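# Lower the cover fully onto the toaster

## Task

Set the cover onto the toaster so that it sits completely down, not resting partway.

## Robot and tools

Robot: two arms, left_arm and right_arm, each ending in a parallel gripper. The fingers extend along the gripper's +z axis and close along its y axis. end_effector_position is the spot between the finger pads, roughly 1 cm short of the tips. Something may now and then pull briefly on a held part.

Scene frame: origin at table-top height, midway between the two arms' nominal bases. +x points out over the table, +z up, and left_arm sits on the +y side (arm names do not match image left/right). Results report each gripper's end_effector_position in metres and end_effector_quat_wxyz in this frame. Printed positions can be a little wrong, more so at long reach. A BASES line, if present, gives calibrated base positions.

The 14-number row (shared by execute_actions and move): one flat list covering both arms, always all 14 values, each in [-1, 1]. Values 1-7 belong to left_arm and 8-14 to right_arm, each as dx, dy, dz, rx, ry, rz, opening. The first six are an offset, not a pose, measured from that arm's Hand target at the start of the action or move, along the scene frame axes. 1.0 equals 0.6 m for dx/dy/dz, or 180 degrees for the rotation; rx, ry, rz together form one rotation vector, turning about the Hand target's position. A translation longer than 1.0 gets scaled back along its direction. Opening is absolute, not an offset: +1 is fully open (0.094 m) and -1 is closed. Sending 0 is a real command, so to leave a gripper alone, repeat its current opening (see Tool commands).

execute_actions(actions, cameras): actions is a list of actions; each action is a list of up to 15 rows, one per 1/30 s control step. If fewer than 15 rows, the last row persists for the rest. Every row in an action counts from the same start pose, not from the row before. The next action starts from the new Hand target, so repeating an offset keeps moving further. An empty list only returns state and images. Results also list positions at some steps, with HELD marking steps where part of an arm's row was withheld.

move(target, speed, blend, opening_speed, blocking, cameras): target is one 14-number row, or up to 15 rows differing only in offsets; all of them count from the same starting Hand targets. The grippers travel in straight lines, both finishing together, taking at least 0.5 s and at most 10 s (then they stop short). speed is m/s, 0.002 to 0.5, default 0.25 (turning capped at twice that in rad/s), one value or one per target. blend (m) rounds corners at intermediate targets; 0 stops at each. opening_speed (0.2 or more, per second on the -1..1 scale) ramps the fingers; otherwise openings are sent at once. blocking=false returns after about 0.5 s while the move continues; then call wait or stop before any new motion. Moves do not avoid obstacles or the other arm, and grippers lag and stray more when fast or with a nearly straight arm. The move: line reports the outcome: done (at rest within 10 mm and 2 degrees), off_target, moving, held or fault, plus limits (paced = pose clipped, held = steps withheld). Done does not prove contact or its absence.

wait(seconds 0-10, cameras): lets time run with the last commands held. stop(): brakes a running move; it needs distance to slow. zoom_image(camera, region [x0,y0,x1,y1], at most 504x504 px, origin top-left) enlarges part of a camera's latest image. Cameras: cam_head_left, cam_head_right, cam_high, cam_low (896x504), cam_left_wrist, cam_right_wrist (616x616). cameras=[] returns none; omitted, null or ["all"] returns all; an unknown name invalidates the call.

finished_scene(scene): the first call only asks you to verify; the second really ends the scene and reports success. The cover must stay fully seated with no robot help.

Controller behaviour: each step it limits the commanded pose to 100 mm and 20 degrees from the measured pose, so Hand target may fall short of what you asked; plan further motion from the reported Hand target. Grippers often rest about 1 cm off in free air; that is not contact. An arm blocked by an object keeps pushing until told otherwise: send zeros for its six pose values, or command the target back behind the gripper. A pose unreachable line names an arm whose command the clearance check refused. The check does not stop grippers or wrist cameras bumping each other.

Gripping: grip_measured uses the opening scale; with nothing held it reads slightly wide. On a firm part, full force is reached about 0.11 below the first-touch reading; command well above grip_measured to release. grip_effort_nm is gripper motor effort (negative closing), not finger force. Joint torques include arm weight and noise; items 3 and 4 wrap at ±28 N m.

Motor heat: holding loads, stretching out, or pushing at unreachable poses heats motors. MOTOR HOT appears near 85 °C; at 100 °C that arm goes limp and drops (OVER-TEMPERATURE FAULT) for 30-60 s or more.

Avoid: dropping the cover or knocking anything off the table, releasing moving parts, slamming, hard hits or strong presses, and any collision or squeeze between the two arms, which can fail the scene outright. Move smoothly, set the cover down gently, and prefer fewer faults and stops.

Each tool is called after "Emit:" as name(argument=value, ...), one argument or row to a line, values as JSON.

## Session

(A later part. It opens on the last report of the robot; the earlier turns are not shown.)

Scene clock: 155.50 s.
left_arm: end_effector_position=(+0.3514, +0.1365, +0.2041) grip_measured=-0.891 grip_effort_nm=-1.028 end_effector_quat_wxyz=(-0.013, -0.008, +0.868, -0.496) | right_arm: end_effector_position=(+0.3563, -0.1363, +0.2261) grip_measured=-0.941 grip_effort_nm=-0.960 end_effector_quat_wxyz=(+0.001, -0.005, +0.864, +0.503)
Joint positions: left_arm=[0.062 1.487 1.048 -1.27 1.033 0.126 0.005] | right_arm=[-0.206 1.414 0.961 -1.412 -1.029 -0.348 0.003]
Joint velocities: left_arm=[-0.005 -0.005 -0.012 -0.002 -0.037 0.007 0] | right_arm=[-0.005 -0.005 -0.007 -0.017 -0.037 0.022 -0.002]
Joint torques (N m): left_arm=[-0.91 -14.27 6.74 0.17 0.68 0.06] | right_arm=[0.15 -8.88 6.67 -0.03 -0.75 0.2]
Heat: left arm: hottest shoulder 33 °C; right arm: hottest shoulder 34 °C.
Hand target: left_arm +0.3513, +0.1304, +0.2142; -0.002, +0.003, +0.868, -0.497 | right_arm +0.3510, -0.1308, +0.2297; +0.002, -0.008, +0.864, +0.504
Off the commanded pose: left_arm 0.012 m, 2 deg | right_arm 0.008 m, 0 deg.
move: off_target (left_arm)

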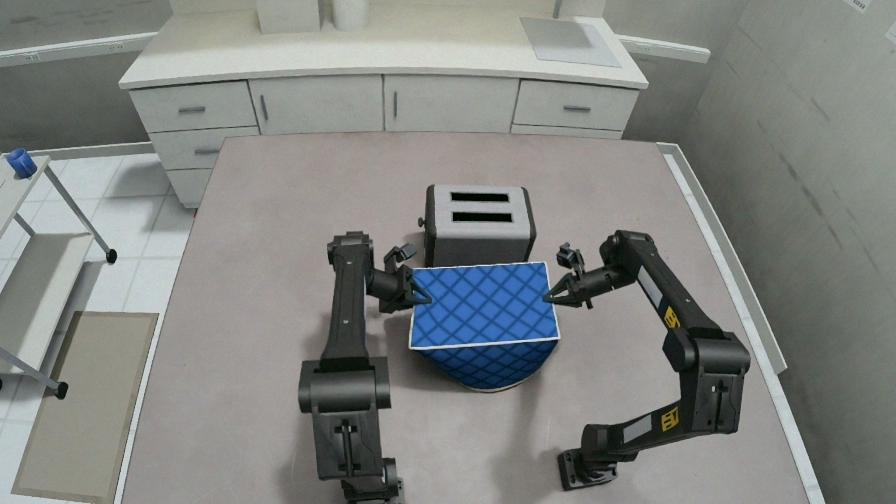

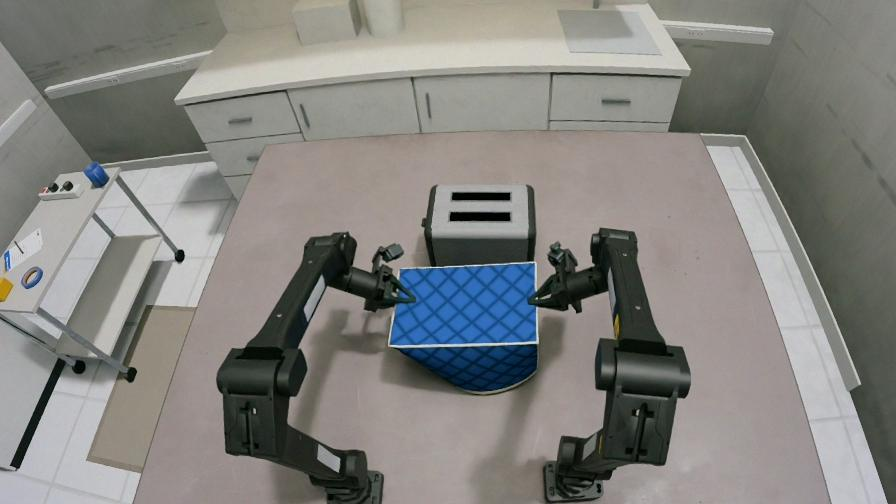

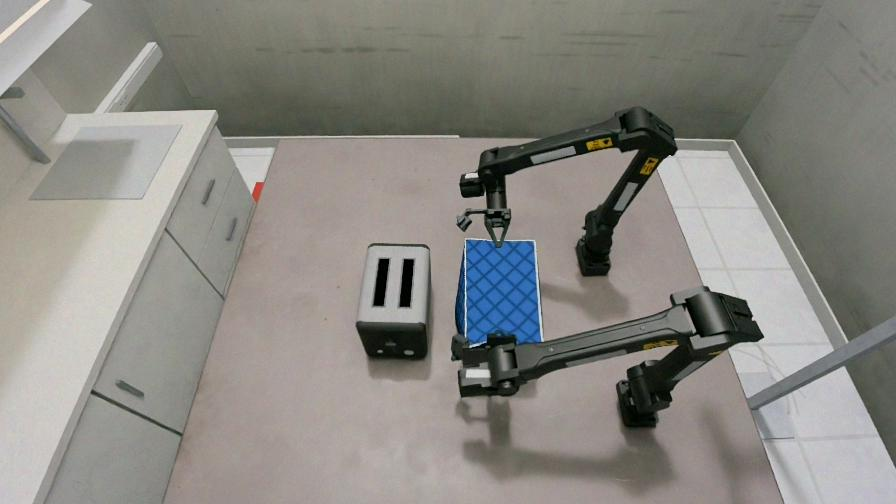

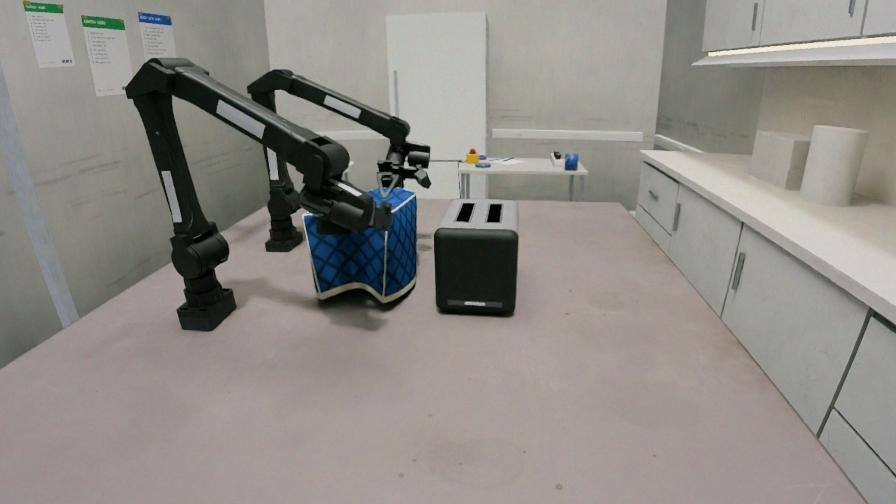

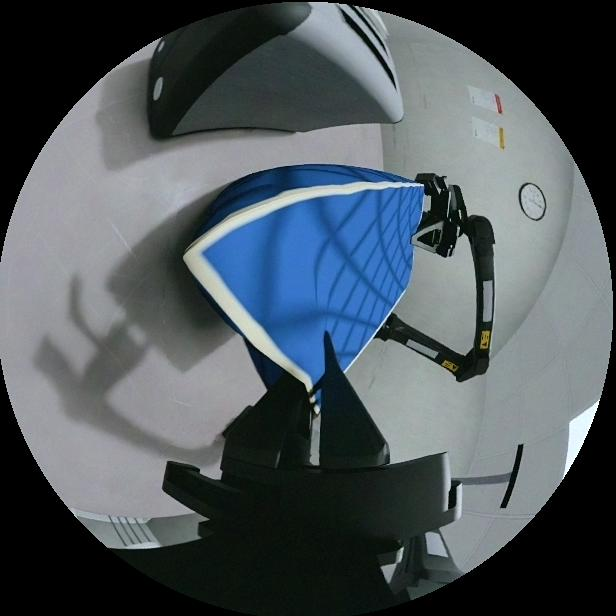

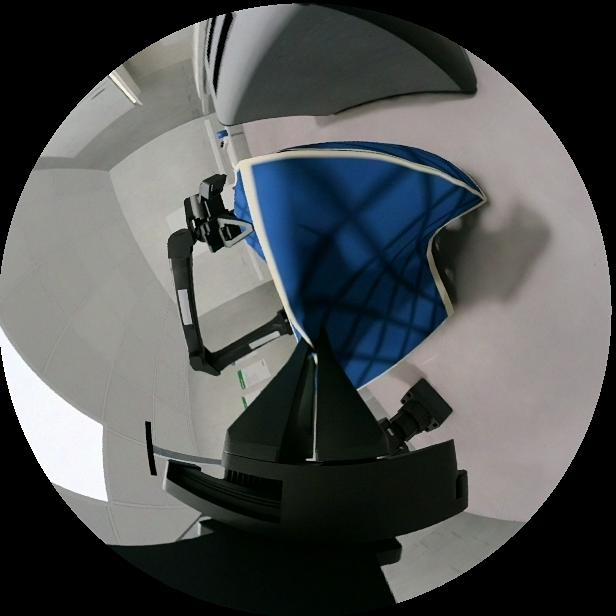

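Emit:
move(
  target=[0,0.02,0.37,0,0,0,-1,0,-0.02,0.37,0,0,0,-1],
  speed=0.12,
)

Scene clock: 161.60 s.
left_arm: end_effector_position=(+0.3493, +0.1362, +0.4114) grip_measured=-0.891 grip_effort_nm=-1.033 end_effector_quat_wxyz=(+0.023, -0.024, +0.869, -0.494) | right_arm: end_effector_position=(+0.3487, -0.1372, +0.4248) grip_measured=-0.945 grip_effort_nm=-1.038 end_effector_quat_wxyz=(+0.068, +0.046, +0.867, +0.492)
Joint positions: left_arm=[0.062 1.33 1.449 -1.677 1.035 0.004 0.005] | right_arm=[-0.215 1.166 1.29 -1.674 -1.039 -0.06 0.003]
Joint velocities: left_arm=[-0.015 -0.005 0.017 -0.012 0.022 -0.007 0] | right_arm=[0.005 -0.015 -0.012 -0.027 0.022 -0.022 -0.001]
Joint torques (N m): left_arm=[0.15 -11.93 10.56 -0.43 0.79 0.01] | right_arm=[-2.2 -6.36 14.38 0.05 -0.91 0.25]
Heat: left arm: hottest shoulder 33 °C; right arm: hottest shoulder 34 °C.
Hand target: left_arm +0.3502, +0.1393, +0.4359; -0.002, +0.004, +0.868, -0.497 | right_arm +0.3537, -0.1438, +0.4526; +0.002, -0.007, +0.864, +0.504
Off the commanded pose: left_arm 0.026 m, 4 deg | right_arm 0.028 m, 10 deg.
joint sent to its limit (left arm) — joint 4 (wrist pitch), lower limit. The joint targets are off in position and orientation.
joint sent to its limit (right arm) — joint 4 (wrist pitch), lower limit. The joint targets are off in orientation, not in position.
move: off_target (left_arm, right_arm)

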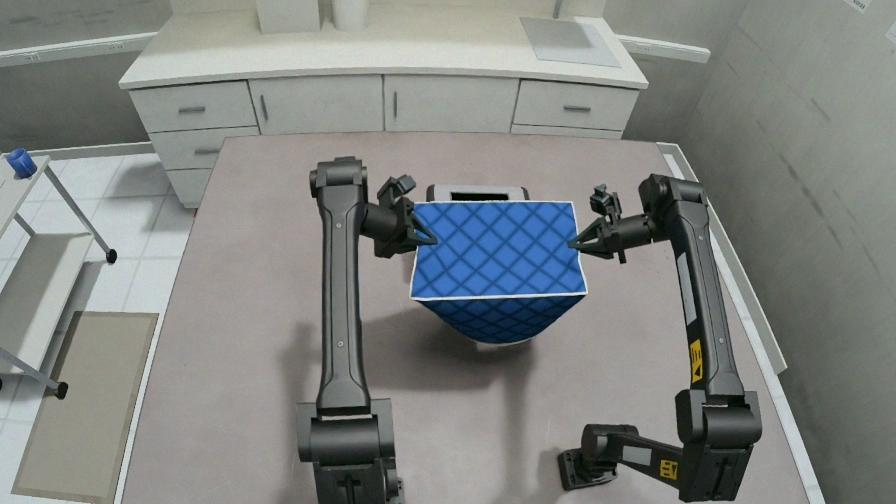

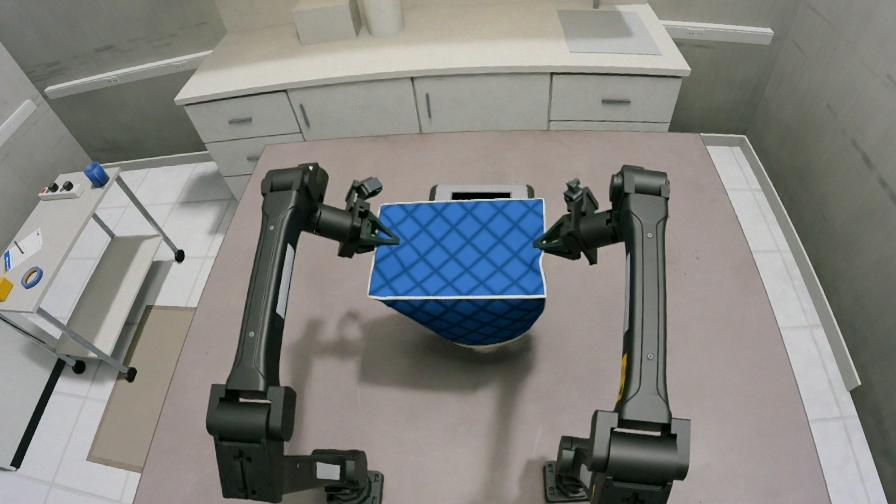

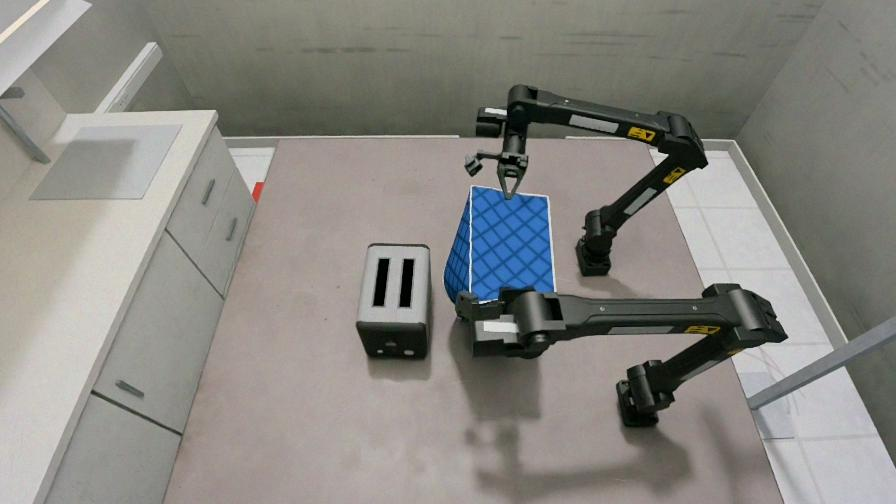

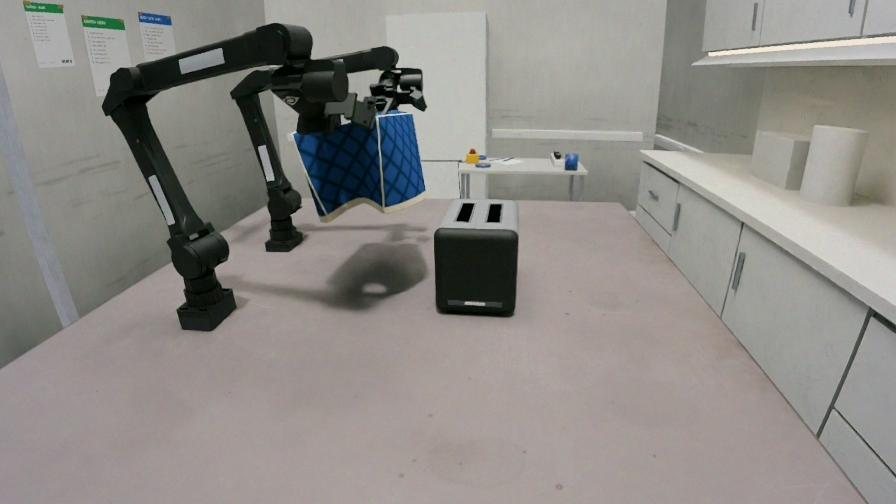

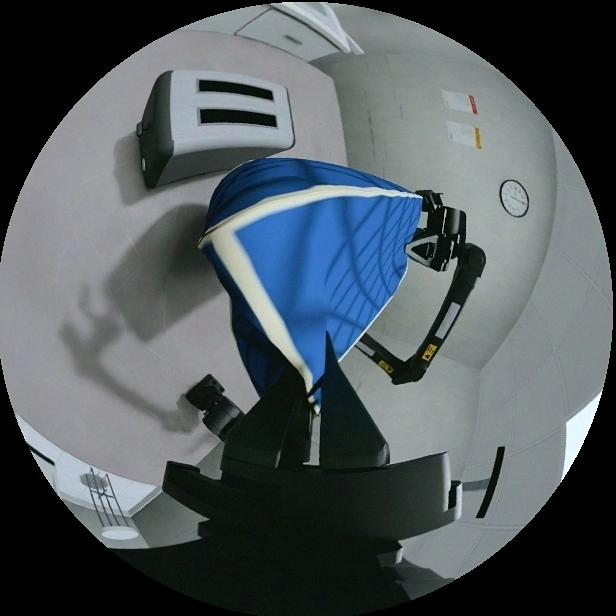

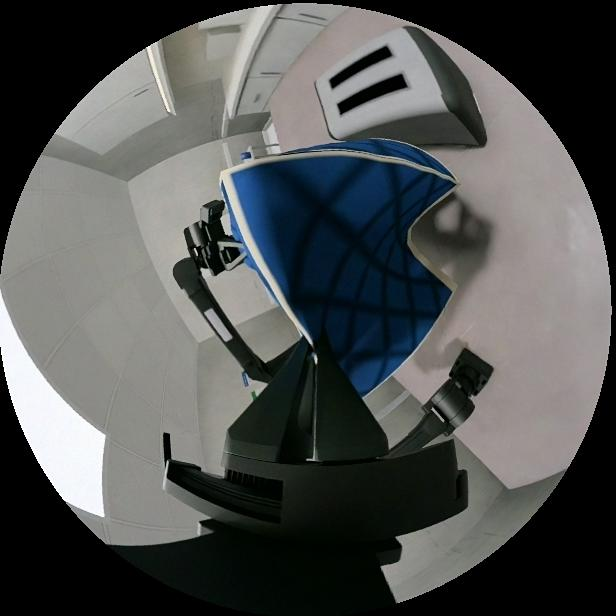

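Emit:
move(
  target=[
    [0,0,0.08,0.194,0,0,-1,0,0,0.05,-0.194,0,0,-1],
    [0.43,0,0.08,0.194,0,0,-1,0.43,0,0.05,-0.194,0,0,-1],
  ],
  speed=0.15,
)

Scene clock: 174.57 s.
left_arm: end_effector_position=(+0.6038, +0.1286, +0.4748) grip_measured=-0.891 grip_effort_nm=-1.028 end_effector_quat_wxyz=(+0.185, -0.027, +0.946, -0.264) | right_arm: end_effector_position=(+0.6016, -0.1382, +0.4692) grip_measured=-0.946 grip_effort_nm=-1.038 end_effector_quat_wxyz=(+0.147, +0.019, +0.958, +0.247)
Joint positions: left_arm=[-0.083 1.96 2.537 -1.679 0.478 -0.252 0.005] | right_arm=[-0.022 1.794 2.239 -1.674 -0.482 0.139 0.003]
Joint velocities: left_arm=[-0.005 -0.005 -0.002 -0.012 -0.037 0.022 0] | right_arm=[-0.005 0.005 0.002 0.017 0.037 -0.022 0]
Joint torques (N m): left_arm=[0.73 -19.78 9.89 0.27 0.48 -0.01] | right_arm=[-1.79 -12.16 14.19 0.47 -0.53 0.27]
Heat: left arm: hottest elbow 34 °C; right arm: hottest shoulder 34 °C.
Hand target: left_arm +0.6081, +0.1367, +0.4866; +0.021, +0.001, +0.975, -0.221 | right_arm +0.6127, -0.1437, +0.4807; +0.001, -0.007, +0.974, +0.224
Off the commanded pose: left_arm 0.015 m, 23 deg; orientation clipped | right_arm 0.018 m, 18 deg.
joint sent to its limit (left arm) — joint 4 (wrist pitch), lower limit. The joint targets are off in orientation, not in position.
joint sent to its limit (right arm) — joint 4 (wrist pitch), lower limit. The joint targets are off in orientation, not in position.
move: off_target (left_arm, right_arm); limits=paced

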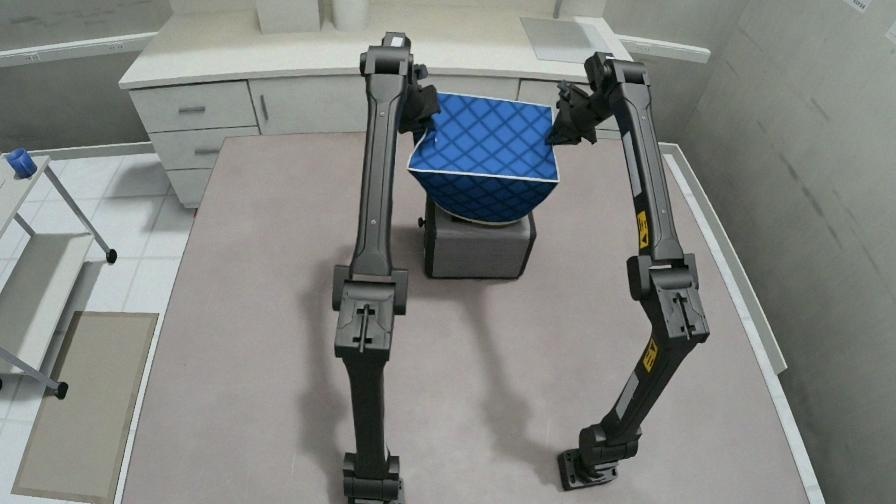

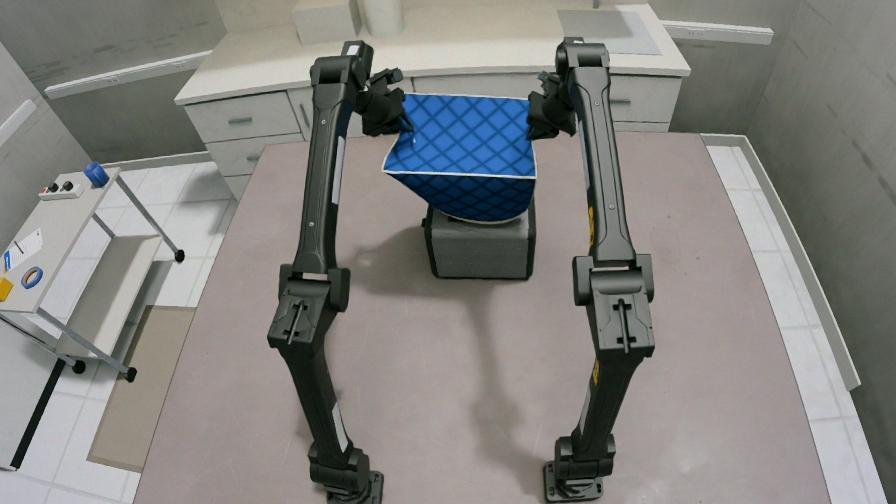

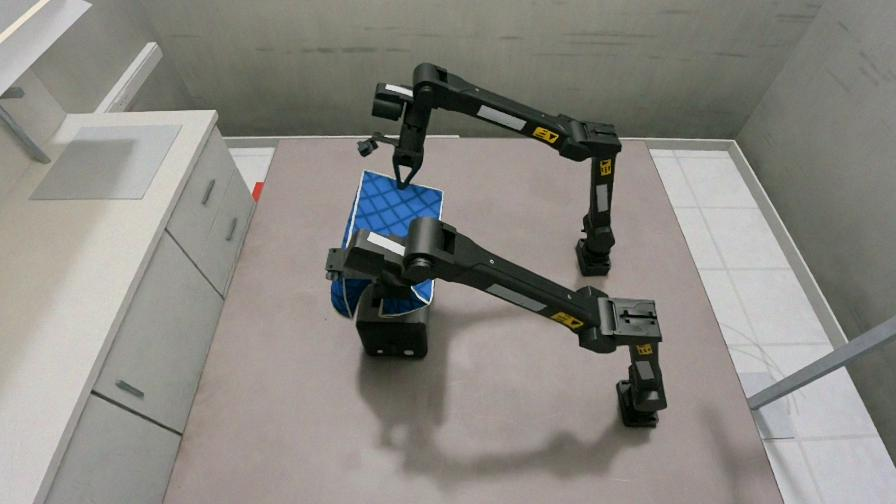

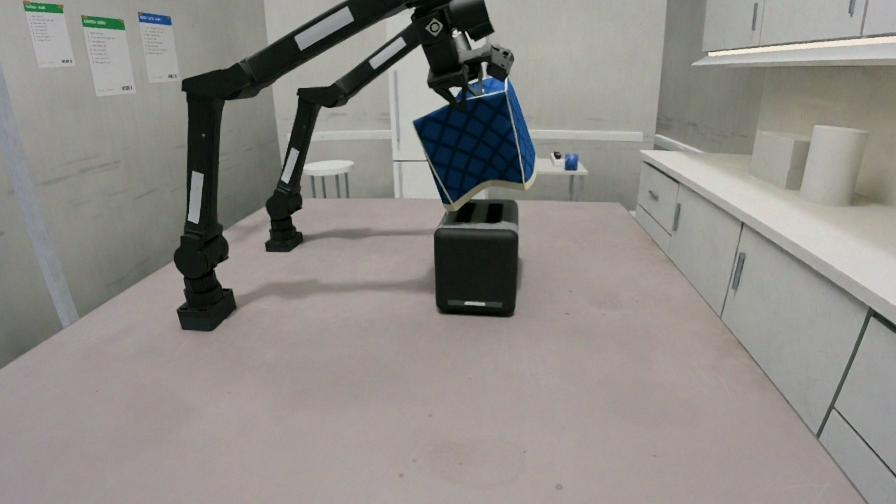

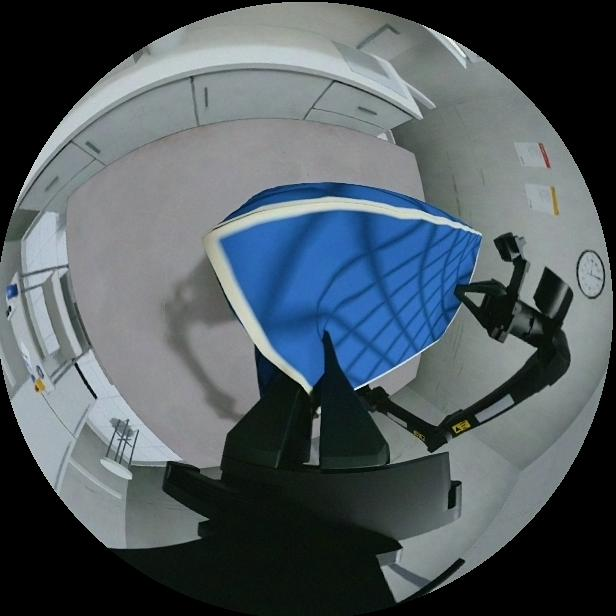

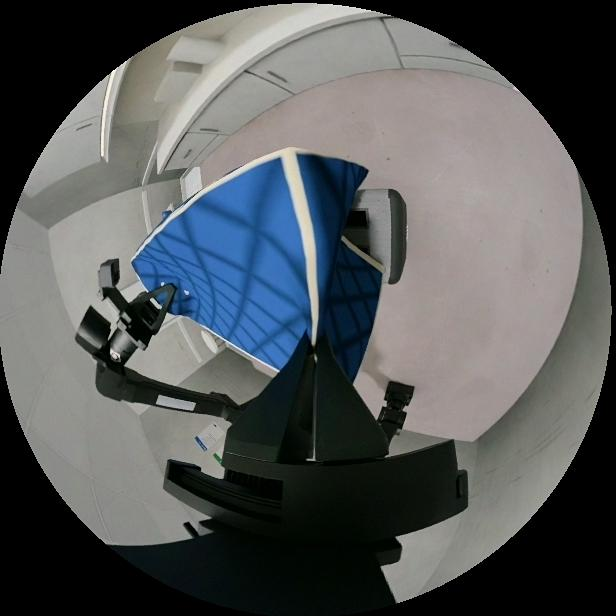

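Emit:
zoom_image(
  camera="cam_low",
  region=[390, 60, 560, 230],
)

Emit:
zoom_image(
  camera="cam_high",
  region=[300, 150, 480, 370],
)

Emit:
zoom_image(
  camera="cam_head_left",
  region=[370, 80, 590, 290],
)

Scaled by 2.965.

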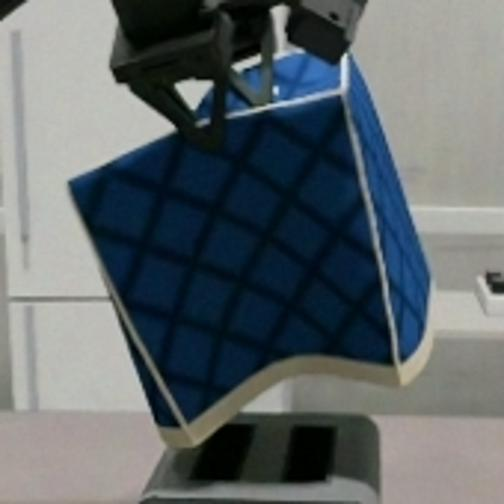

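Scaled by 2.291.

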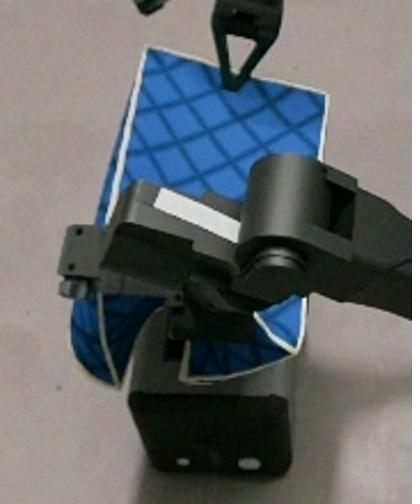

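Scaled by 2.291.

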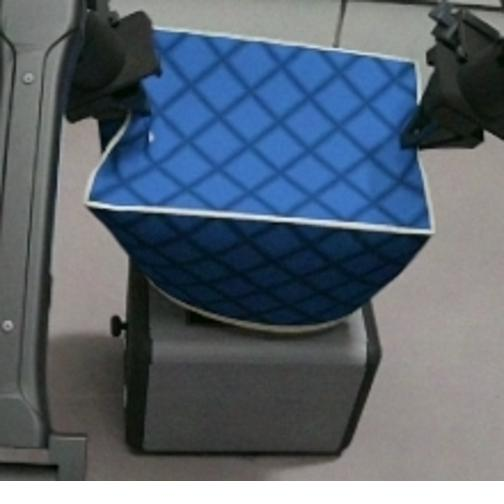

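Emit:
move(
  target=[
    [-0.43,0,0,-0.14,0,0,-1,-0.44,0,0,0.14,0,0,-1],
    [-0.43,0,-0.42,-0.14,0,0,-1,-0.44,0,-0.405,0.14,0,0,-1],
  ],
  speed=0.15,
)

Scene clock: 217.67 s.
left_arm: end_effector_position=(+0.3421, +0.1346, +0.2326) grip_measured=-0.891 grip_effort_nm=-1.028 end_effector_quat_wxyz=(+0.010, -0.004, +0.904, -0.428) | right_arm: end_effector_position=(+0.3444, -0.1405, +0.2487) grip_measured=-0.946 grip_effort_nm=-1.043 end_effector_quat_wxyz=(+0.005, -0.009, +0.903, +0.429)
Joint positions: left_arm=[0.019 1.368 1.068 -1.267 0.884 0.014 0.005] | right_arm=[-0.176 1.3 0.99 -1.427 -0.874 -0.238 0.003]
Joint velocities: left_arm=[-0.015 0.005 -0.002 0.017 0.066 -0.066 0] | right_arm=[0.005 -0.005 -0.022 -0.012 0.022 -0.007 0]
Joint torques (N m): left_arm=[1.14 -9.99 7.56 0.44 0.53 0.22] | right_arm=[-2.02 -5.48 7.54 0.13 -0.44 -0.15]
Heat: left arm: hottest elbow 35 °C; right arm: hottest shoulder 34 °C.
Hand target: left_arm +0.3505, +0.1414, +0.2324; +0.021, -0.006, +0.904, -0.428 | right_arm +0.3450, -0.1448, +0.2397; +0.001, -0.007, +0.903, +0.429
Off the commanded pose: left_arm 0.009 m, 1 deg | right_arm 0.012 m, 1 deg.
move: off_target (right_arm)

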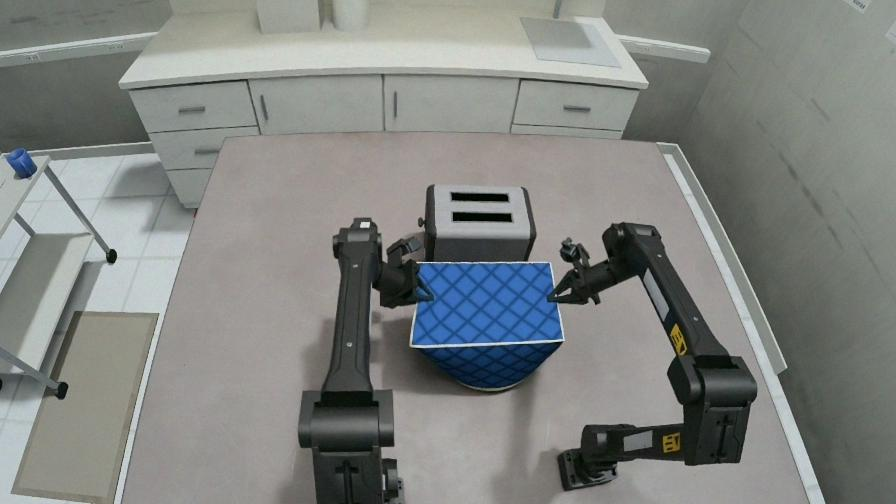

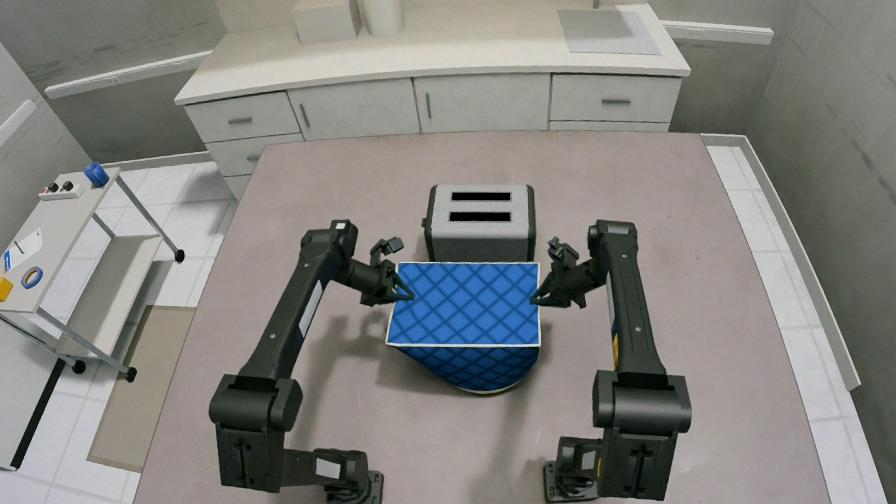

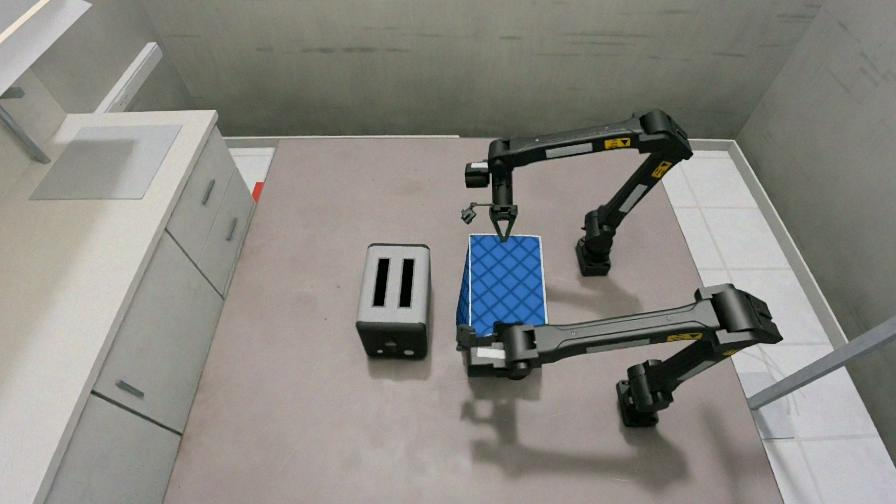

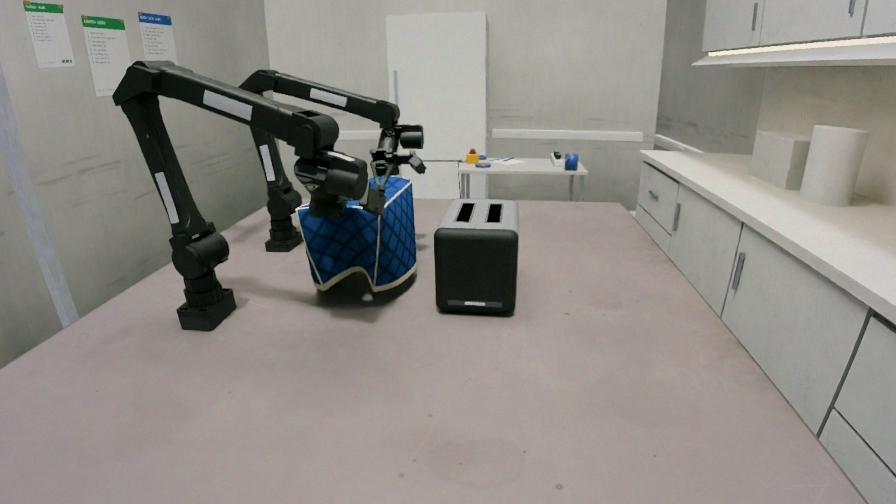

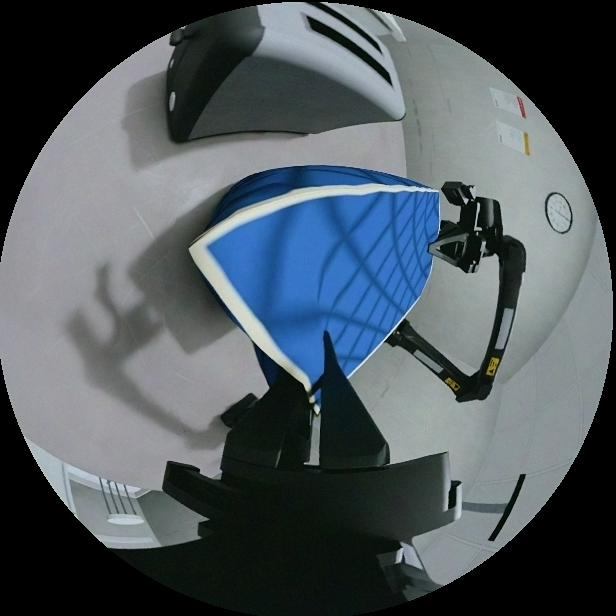

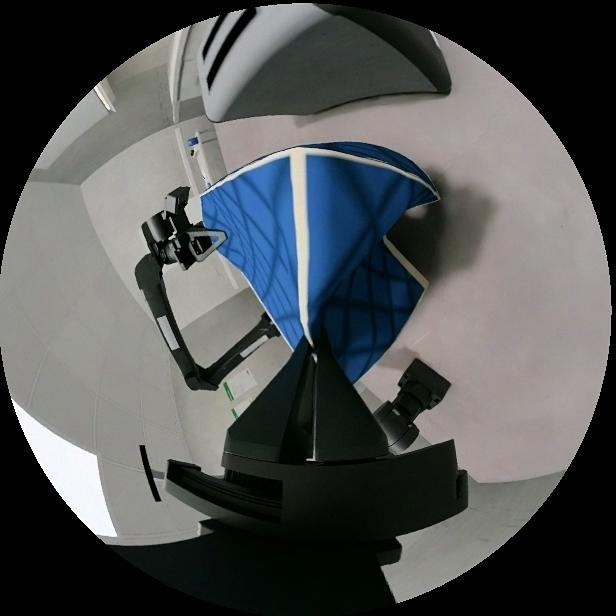

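Emit:
move(
  target=[0,0,-0.042,0,0,0,-1,0,0,-0.038,0,0,0,-1],
  speed=0.08,
  cameras=[],
)

Emit:
move(
  target=[0,0,0,0,0,0,1,0,0,0,0,0,0,1],
  opening_speed=1.5,
  cameras=[],
)

Emit:
move(
  target=[
    [0,0.13,0.01,0,0,0,1,0,-0.13,0.01,0,0,0,1],
    [0,0.13,0.15,0.189,-0.107,0.072,1,0,-0.13,0.15,-0.189,-0.107,-0.072,1],
  ],
  speed=0.15,
)

Scene clock: 232.03 s.
left_arm: end_effector_position=(+0.3421, +0.1346, +0.2091) grip_measured=-0.891 grip_effort_nm=-1.028 end_effector_quat_wxyz=(+0.011, -0.003, +0.904, -0.428) | right_arm: end_effector_position=(+0.3448, -0.1405, +0.2269) grip_measured=-0.946 grip_effort_nm=-1.028 end_effector_quat_wxyz=(+0.007, -0.010, +0.904, +0.428)
Joint positions: left_arm=[0.019 1.388 1.022 -1.199 0.884 0.014 0.005] | right_arm=[-0.176 1.32 0.948 -1.361 -0.874 -0.238 0.003]
Joint velocities: left_arm=[0.005 -0.005 -0.012 0.012 0.022 -0.007 -0.001] | right_arm=[-0.005 -0.005 0.012 -0.007 0.022 -0.007 0]
Joint torques (N m): left_arm=[1.49 -10.46 7.34 0.5 0.57 0.22] | right_arm=[-2.02 -5.42 7.28 0.06 -0.45 -0.15]
Heat: left arm: hottest elbow 34 °C; right arm: hottest shoulder 33 °C.
Hand target: left_arm +0.3505, +0.1418, +0.2072; +0.021, -0.006, +0.904, -0.428 | right_arm +0.3447, -0.1447, +0.2169; +0.001, -0.007, +0.903, +0.429
Off the commanded pose: left_arm 0.011 m, 1 deg | right_arm 0.011 m, 1 deg.
move: off_target (left_arm, right_arm)
No camera images: "cameras" was empty.

Scene clock: 233.80 s.
left_arm: end_effector_position=(+0.3433, +0.1368, +0.2091) grip_measured=+0.997 grip_effort_nm=0.095 end_effector_quat_wxyz=(+0.013, -0.005, +0.904, -0.428) | right_arm: end_effector_position=(+0.3449, -0.1409, +0.2268) grip_measured=+0.997 grip_effort_nm=0.100 end_effector_quat_wxyz=(+0.007, -0.010, +0.904, +0.428)
Joint positions: left_arm=[0.025 1.388 1.022 -1.196 0.884 0.014 0.094] | right_arm=[-0.177 1.32 0.948 -1.361 -0.874 -0.239 0.094]
Joint velocities: left_arm=[0.005 -0.005 -0.002 0.007 -0.037 -0.022 0.001] | right_arm=[-0.005 0.005 0.022 0.007 0.037 -0.095 0]
Joint torques (N m): left_arm=[1.03 -10.05 7.28 0.42 0.51 0.22] | right_arm=[-1.96 -5.25 7.28 0.12 -0.46 -0.12]
Heat: left arm: hottest elbow 34 °C; right arm: hottest shoulder 33 °C.
Hand target: left_arm +0.3506, +0.1419, +0.2072; +0.021, -0.006, +0.904, -0.428 | right_arm +0.3447, -0.1447, +0.2168; +0.001, -0.007, +0.903, +0.429
Off the commanded pose: left_arm 0.009 m, 1 deg | right_arm 0.011 m, 1 deg.
move: off_target (right_arm)
No camera images: "cameras" was empty.

Scene clock: 237.53 s.
left_arm: end_effector_position=(+0.3465, +0.2232, +0.2826) grip_measured=+0.998 grip_effort_nm=0.095 end_effector_quat_wxyz=(+0.199, -0.033, +0.970, -0.137) | right_arm: end_effector_position=(+0.3385, -0.2260, +0.2893) grip_measured=+0.998 grip_effort_nm=0.090 end_effector_quat_wxyz=(+0.172, +0.027, +0.974, +0.142)
Joint positions: left_arm=[0.021 1.087 1.064 -1.135 0.267 -0.098 0.094] | right_arm=[-0.204 0.984 0.978 -1.25 -0.327 -0.059 0.094]
Joint velocities: left_arm=[-0.015 0.005 -0.002 -0.012 -0.066 -0.081 0] | right_arm=[-0.005 -0.015 0.007 0.002 0.007 -0.007 0]
Joint torques (N m): left_arm=[-1.32 -8.82 8.8 1.28 0.01 0] | right_arm=[0.15 -4.6 12.56 0.98 -0.01 0.26]
Heat: left arm: hottest elbow 35 °C; right arm: hottest shoulder 33 °C.
Hand target: left_arm +0.3508, +0.2177, +0.2960; +0.219, -0.027, +0.965, -0.138 | right_arm +0.3464, -0.2233, +0.3089; +0.196, +0.024, +0.970, +0.138
Off the commanded pose: left_arm 0.016 m, 2 deg | right_arm 0.019 m, 3 deg.
move: off_target (left_arm, right_arm)

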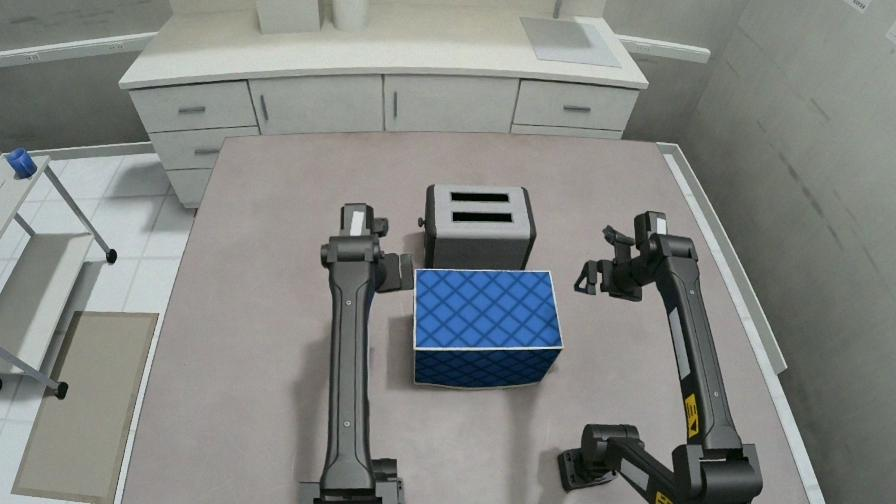

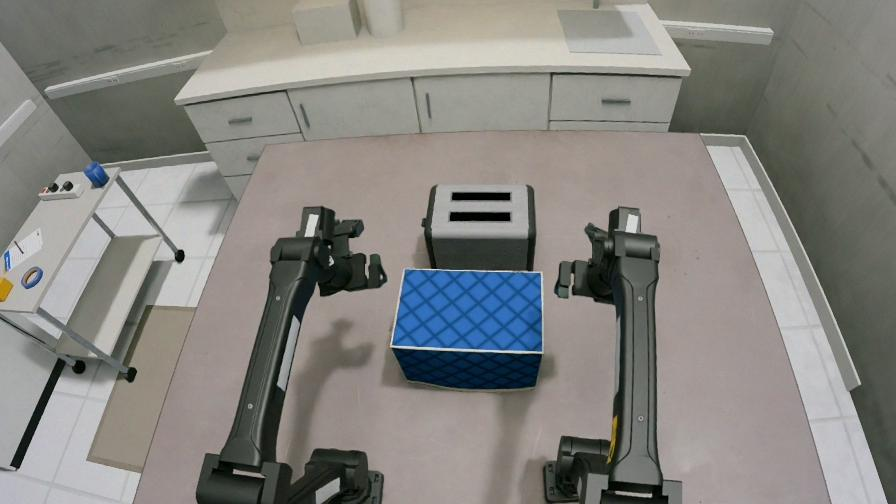

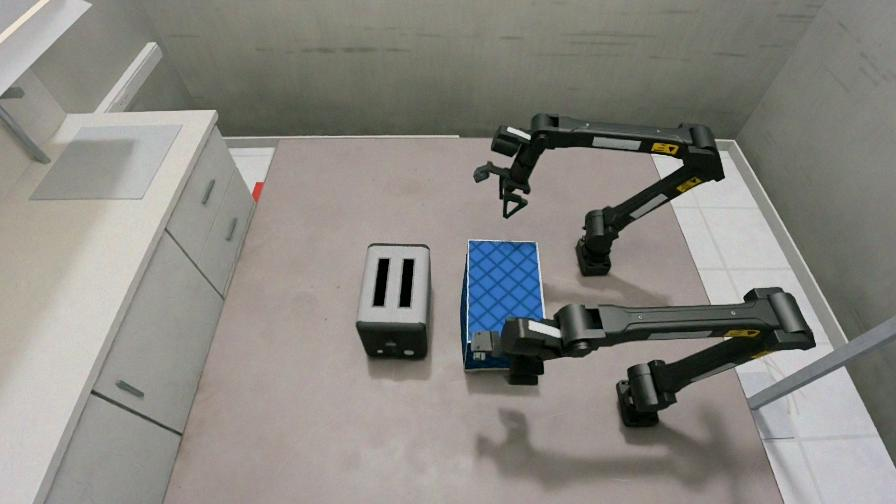

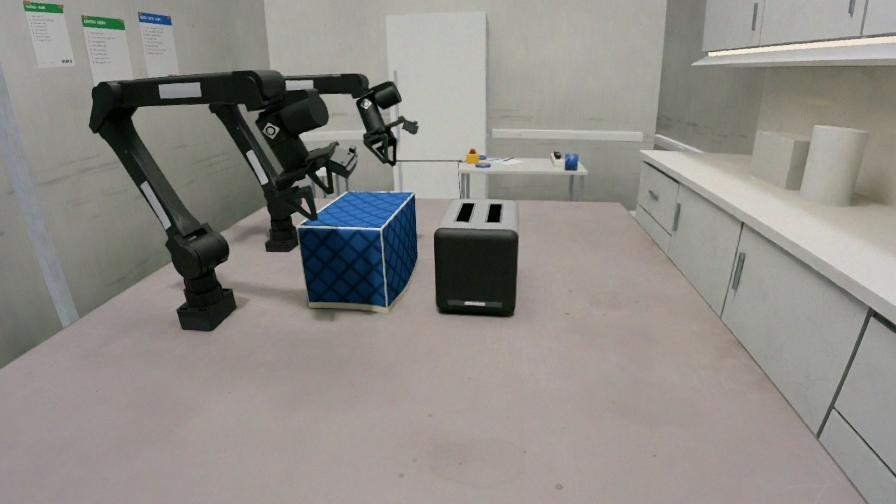

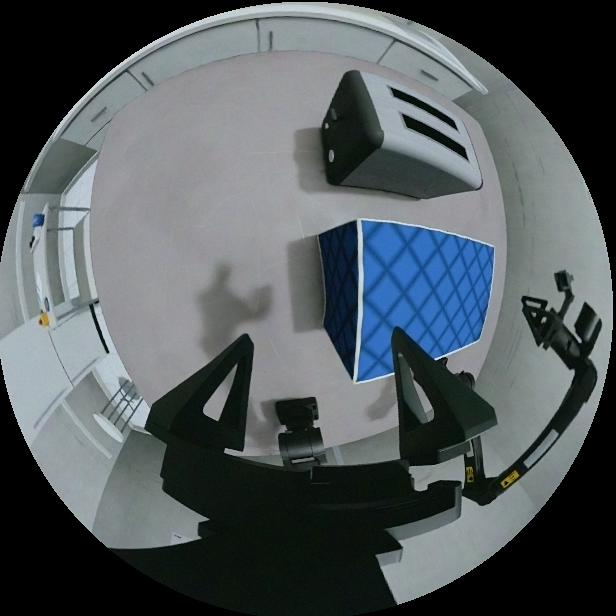

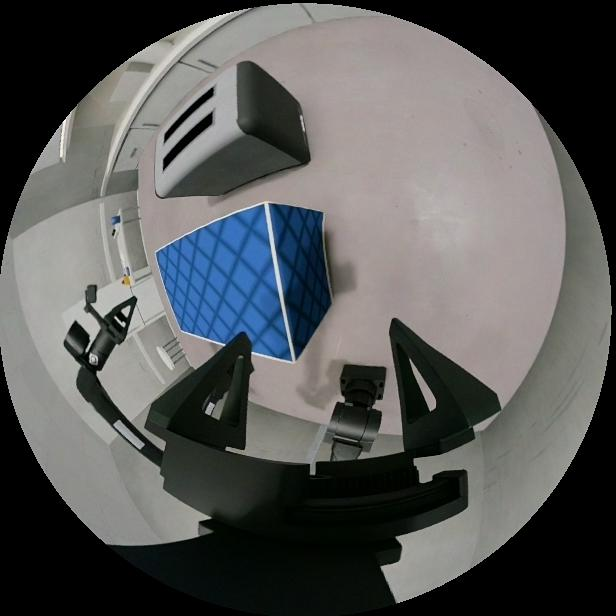

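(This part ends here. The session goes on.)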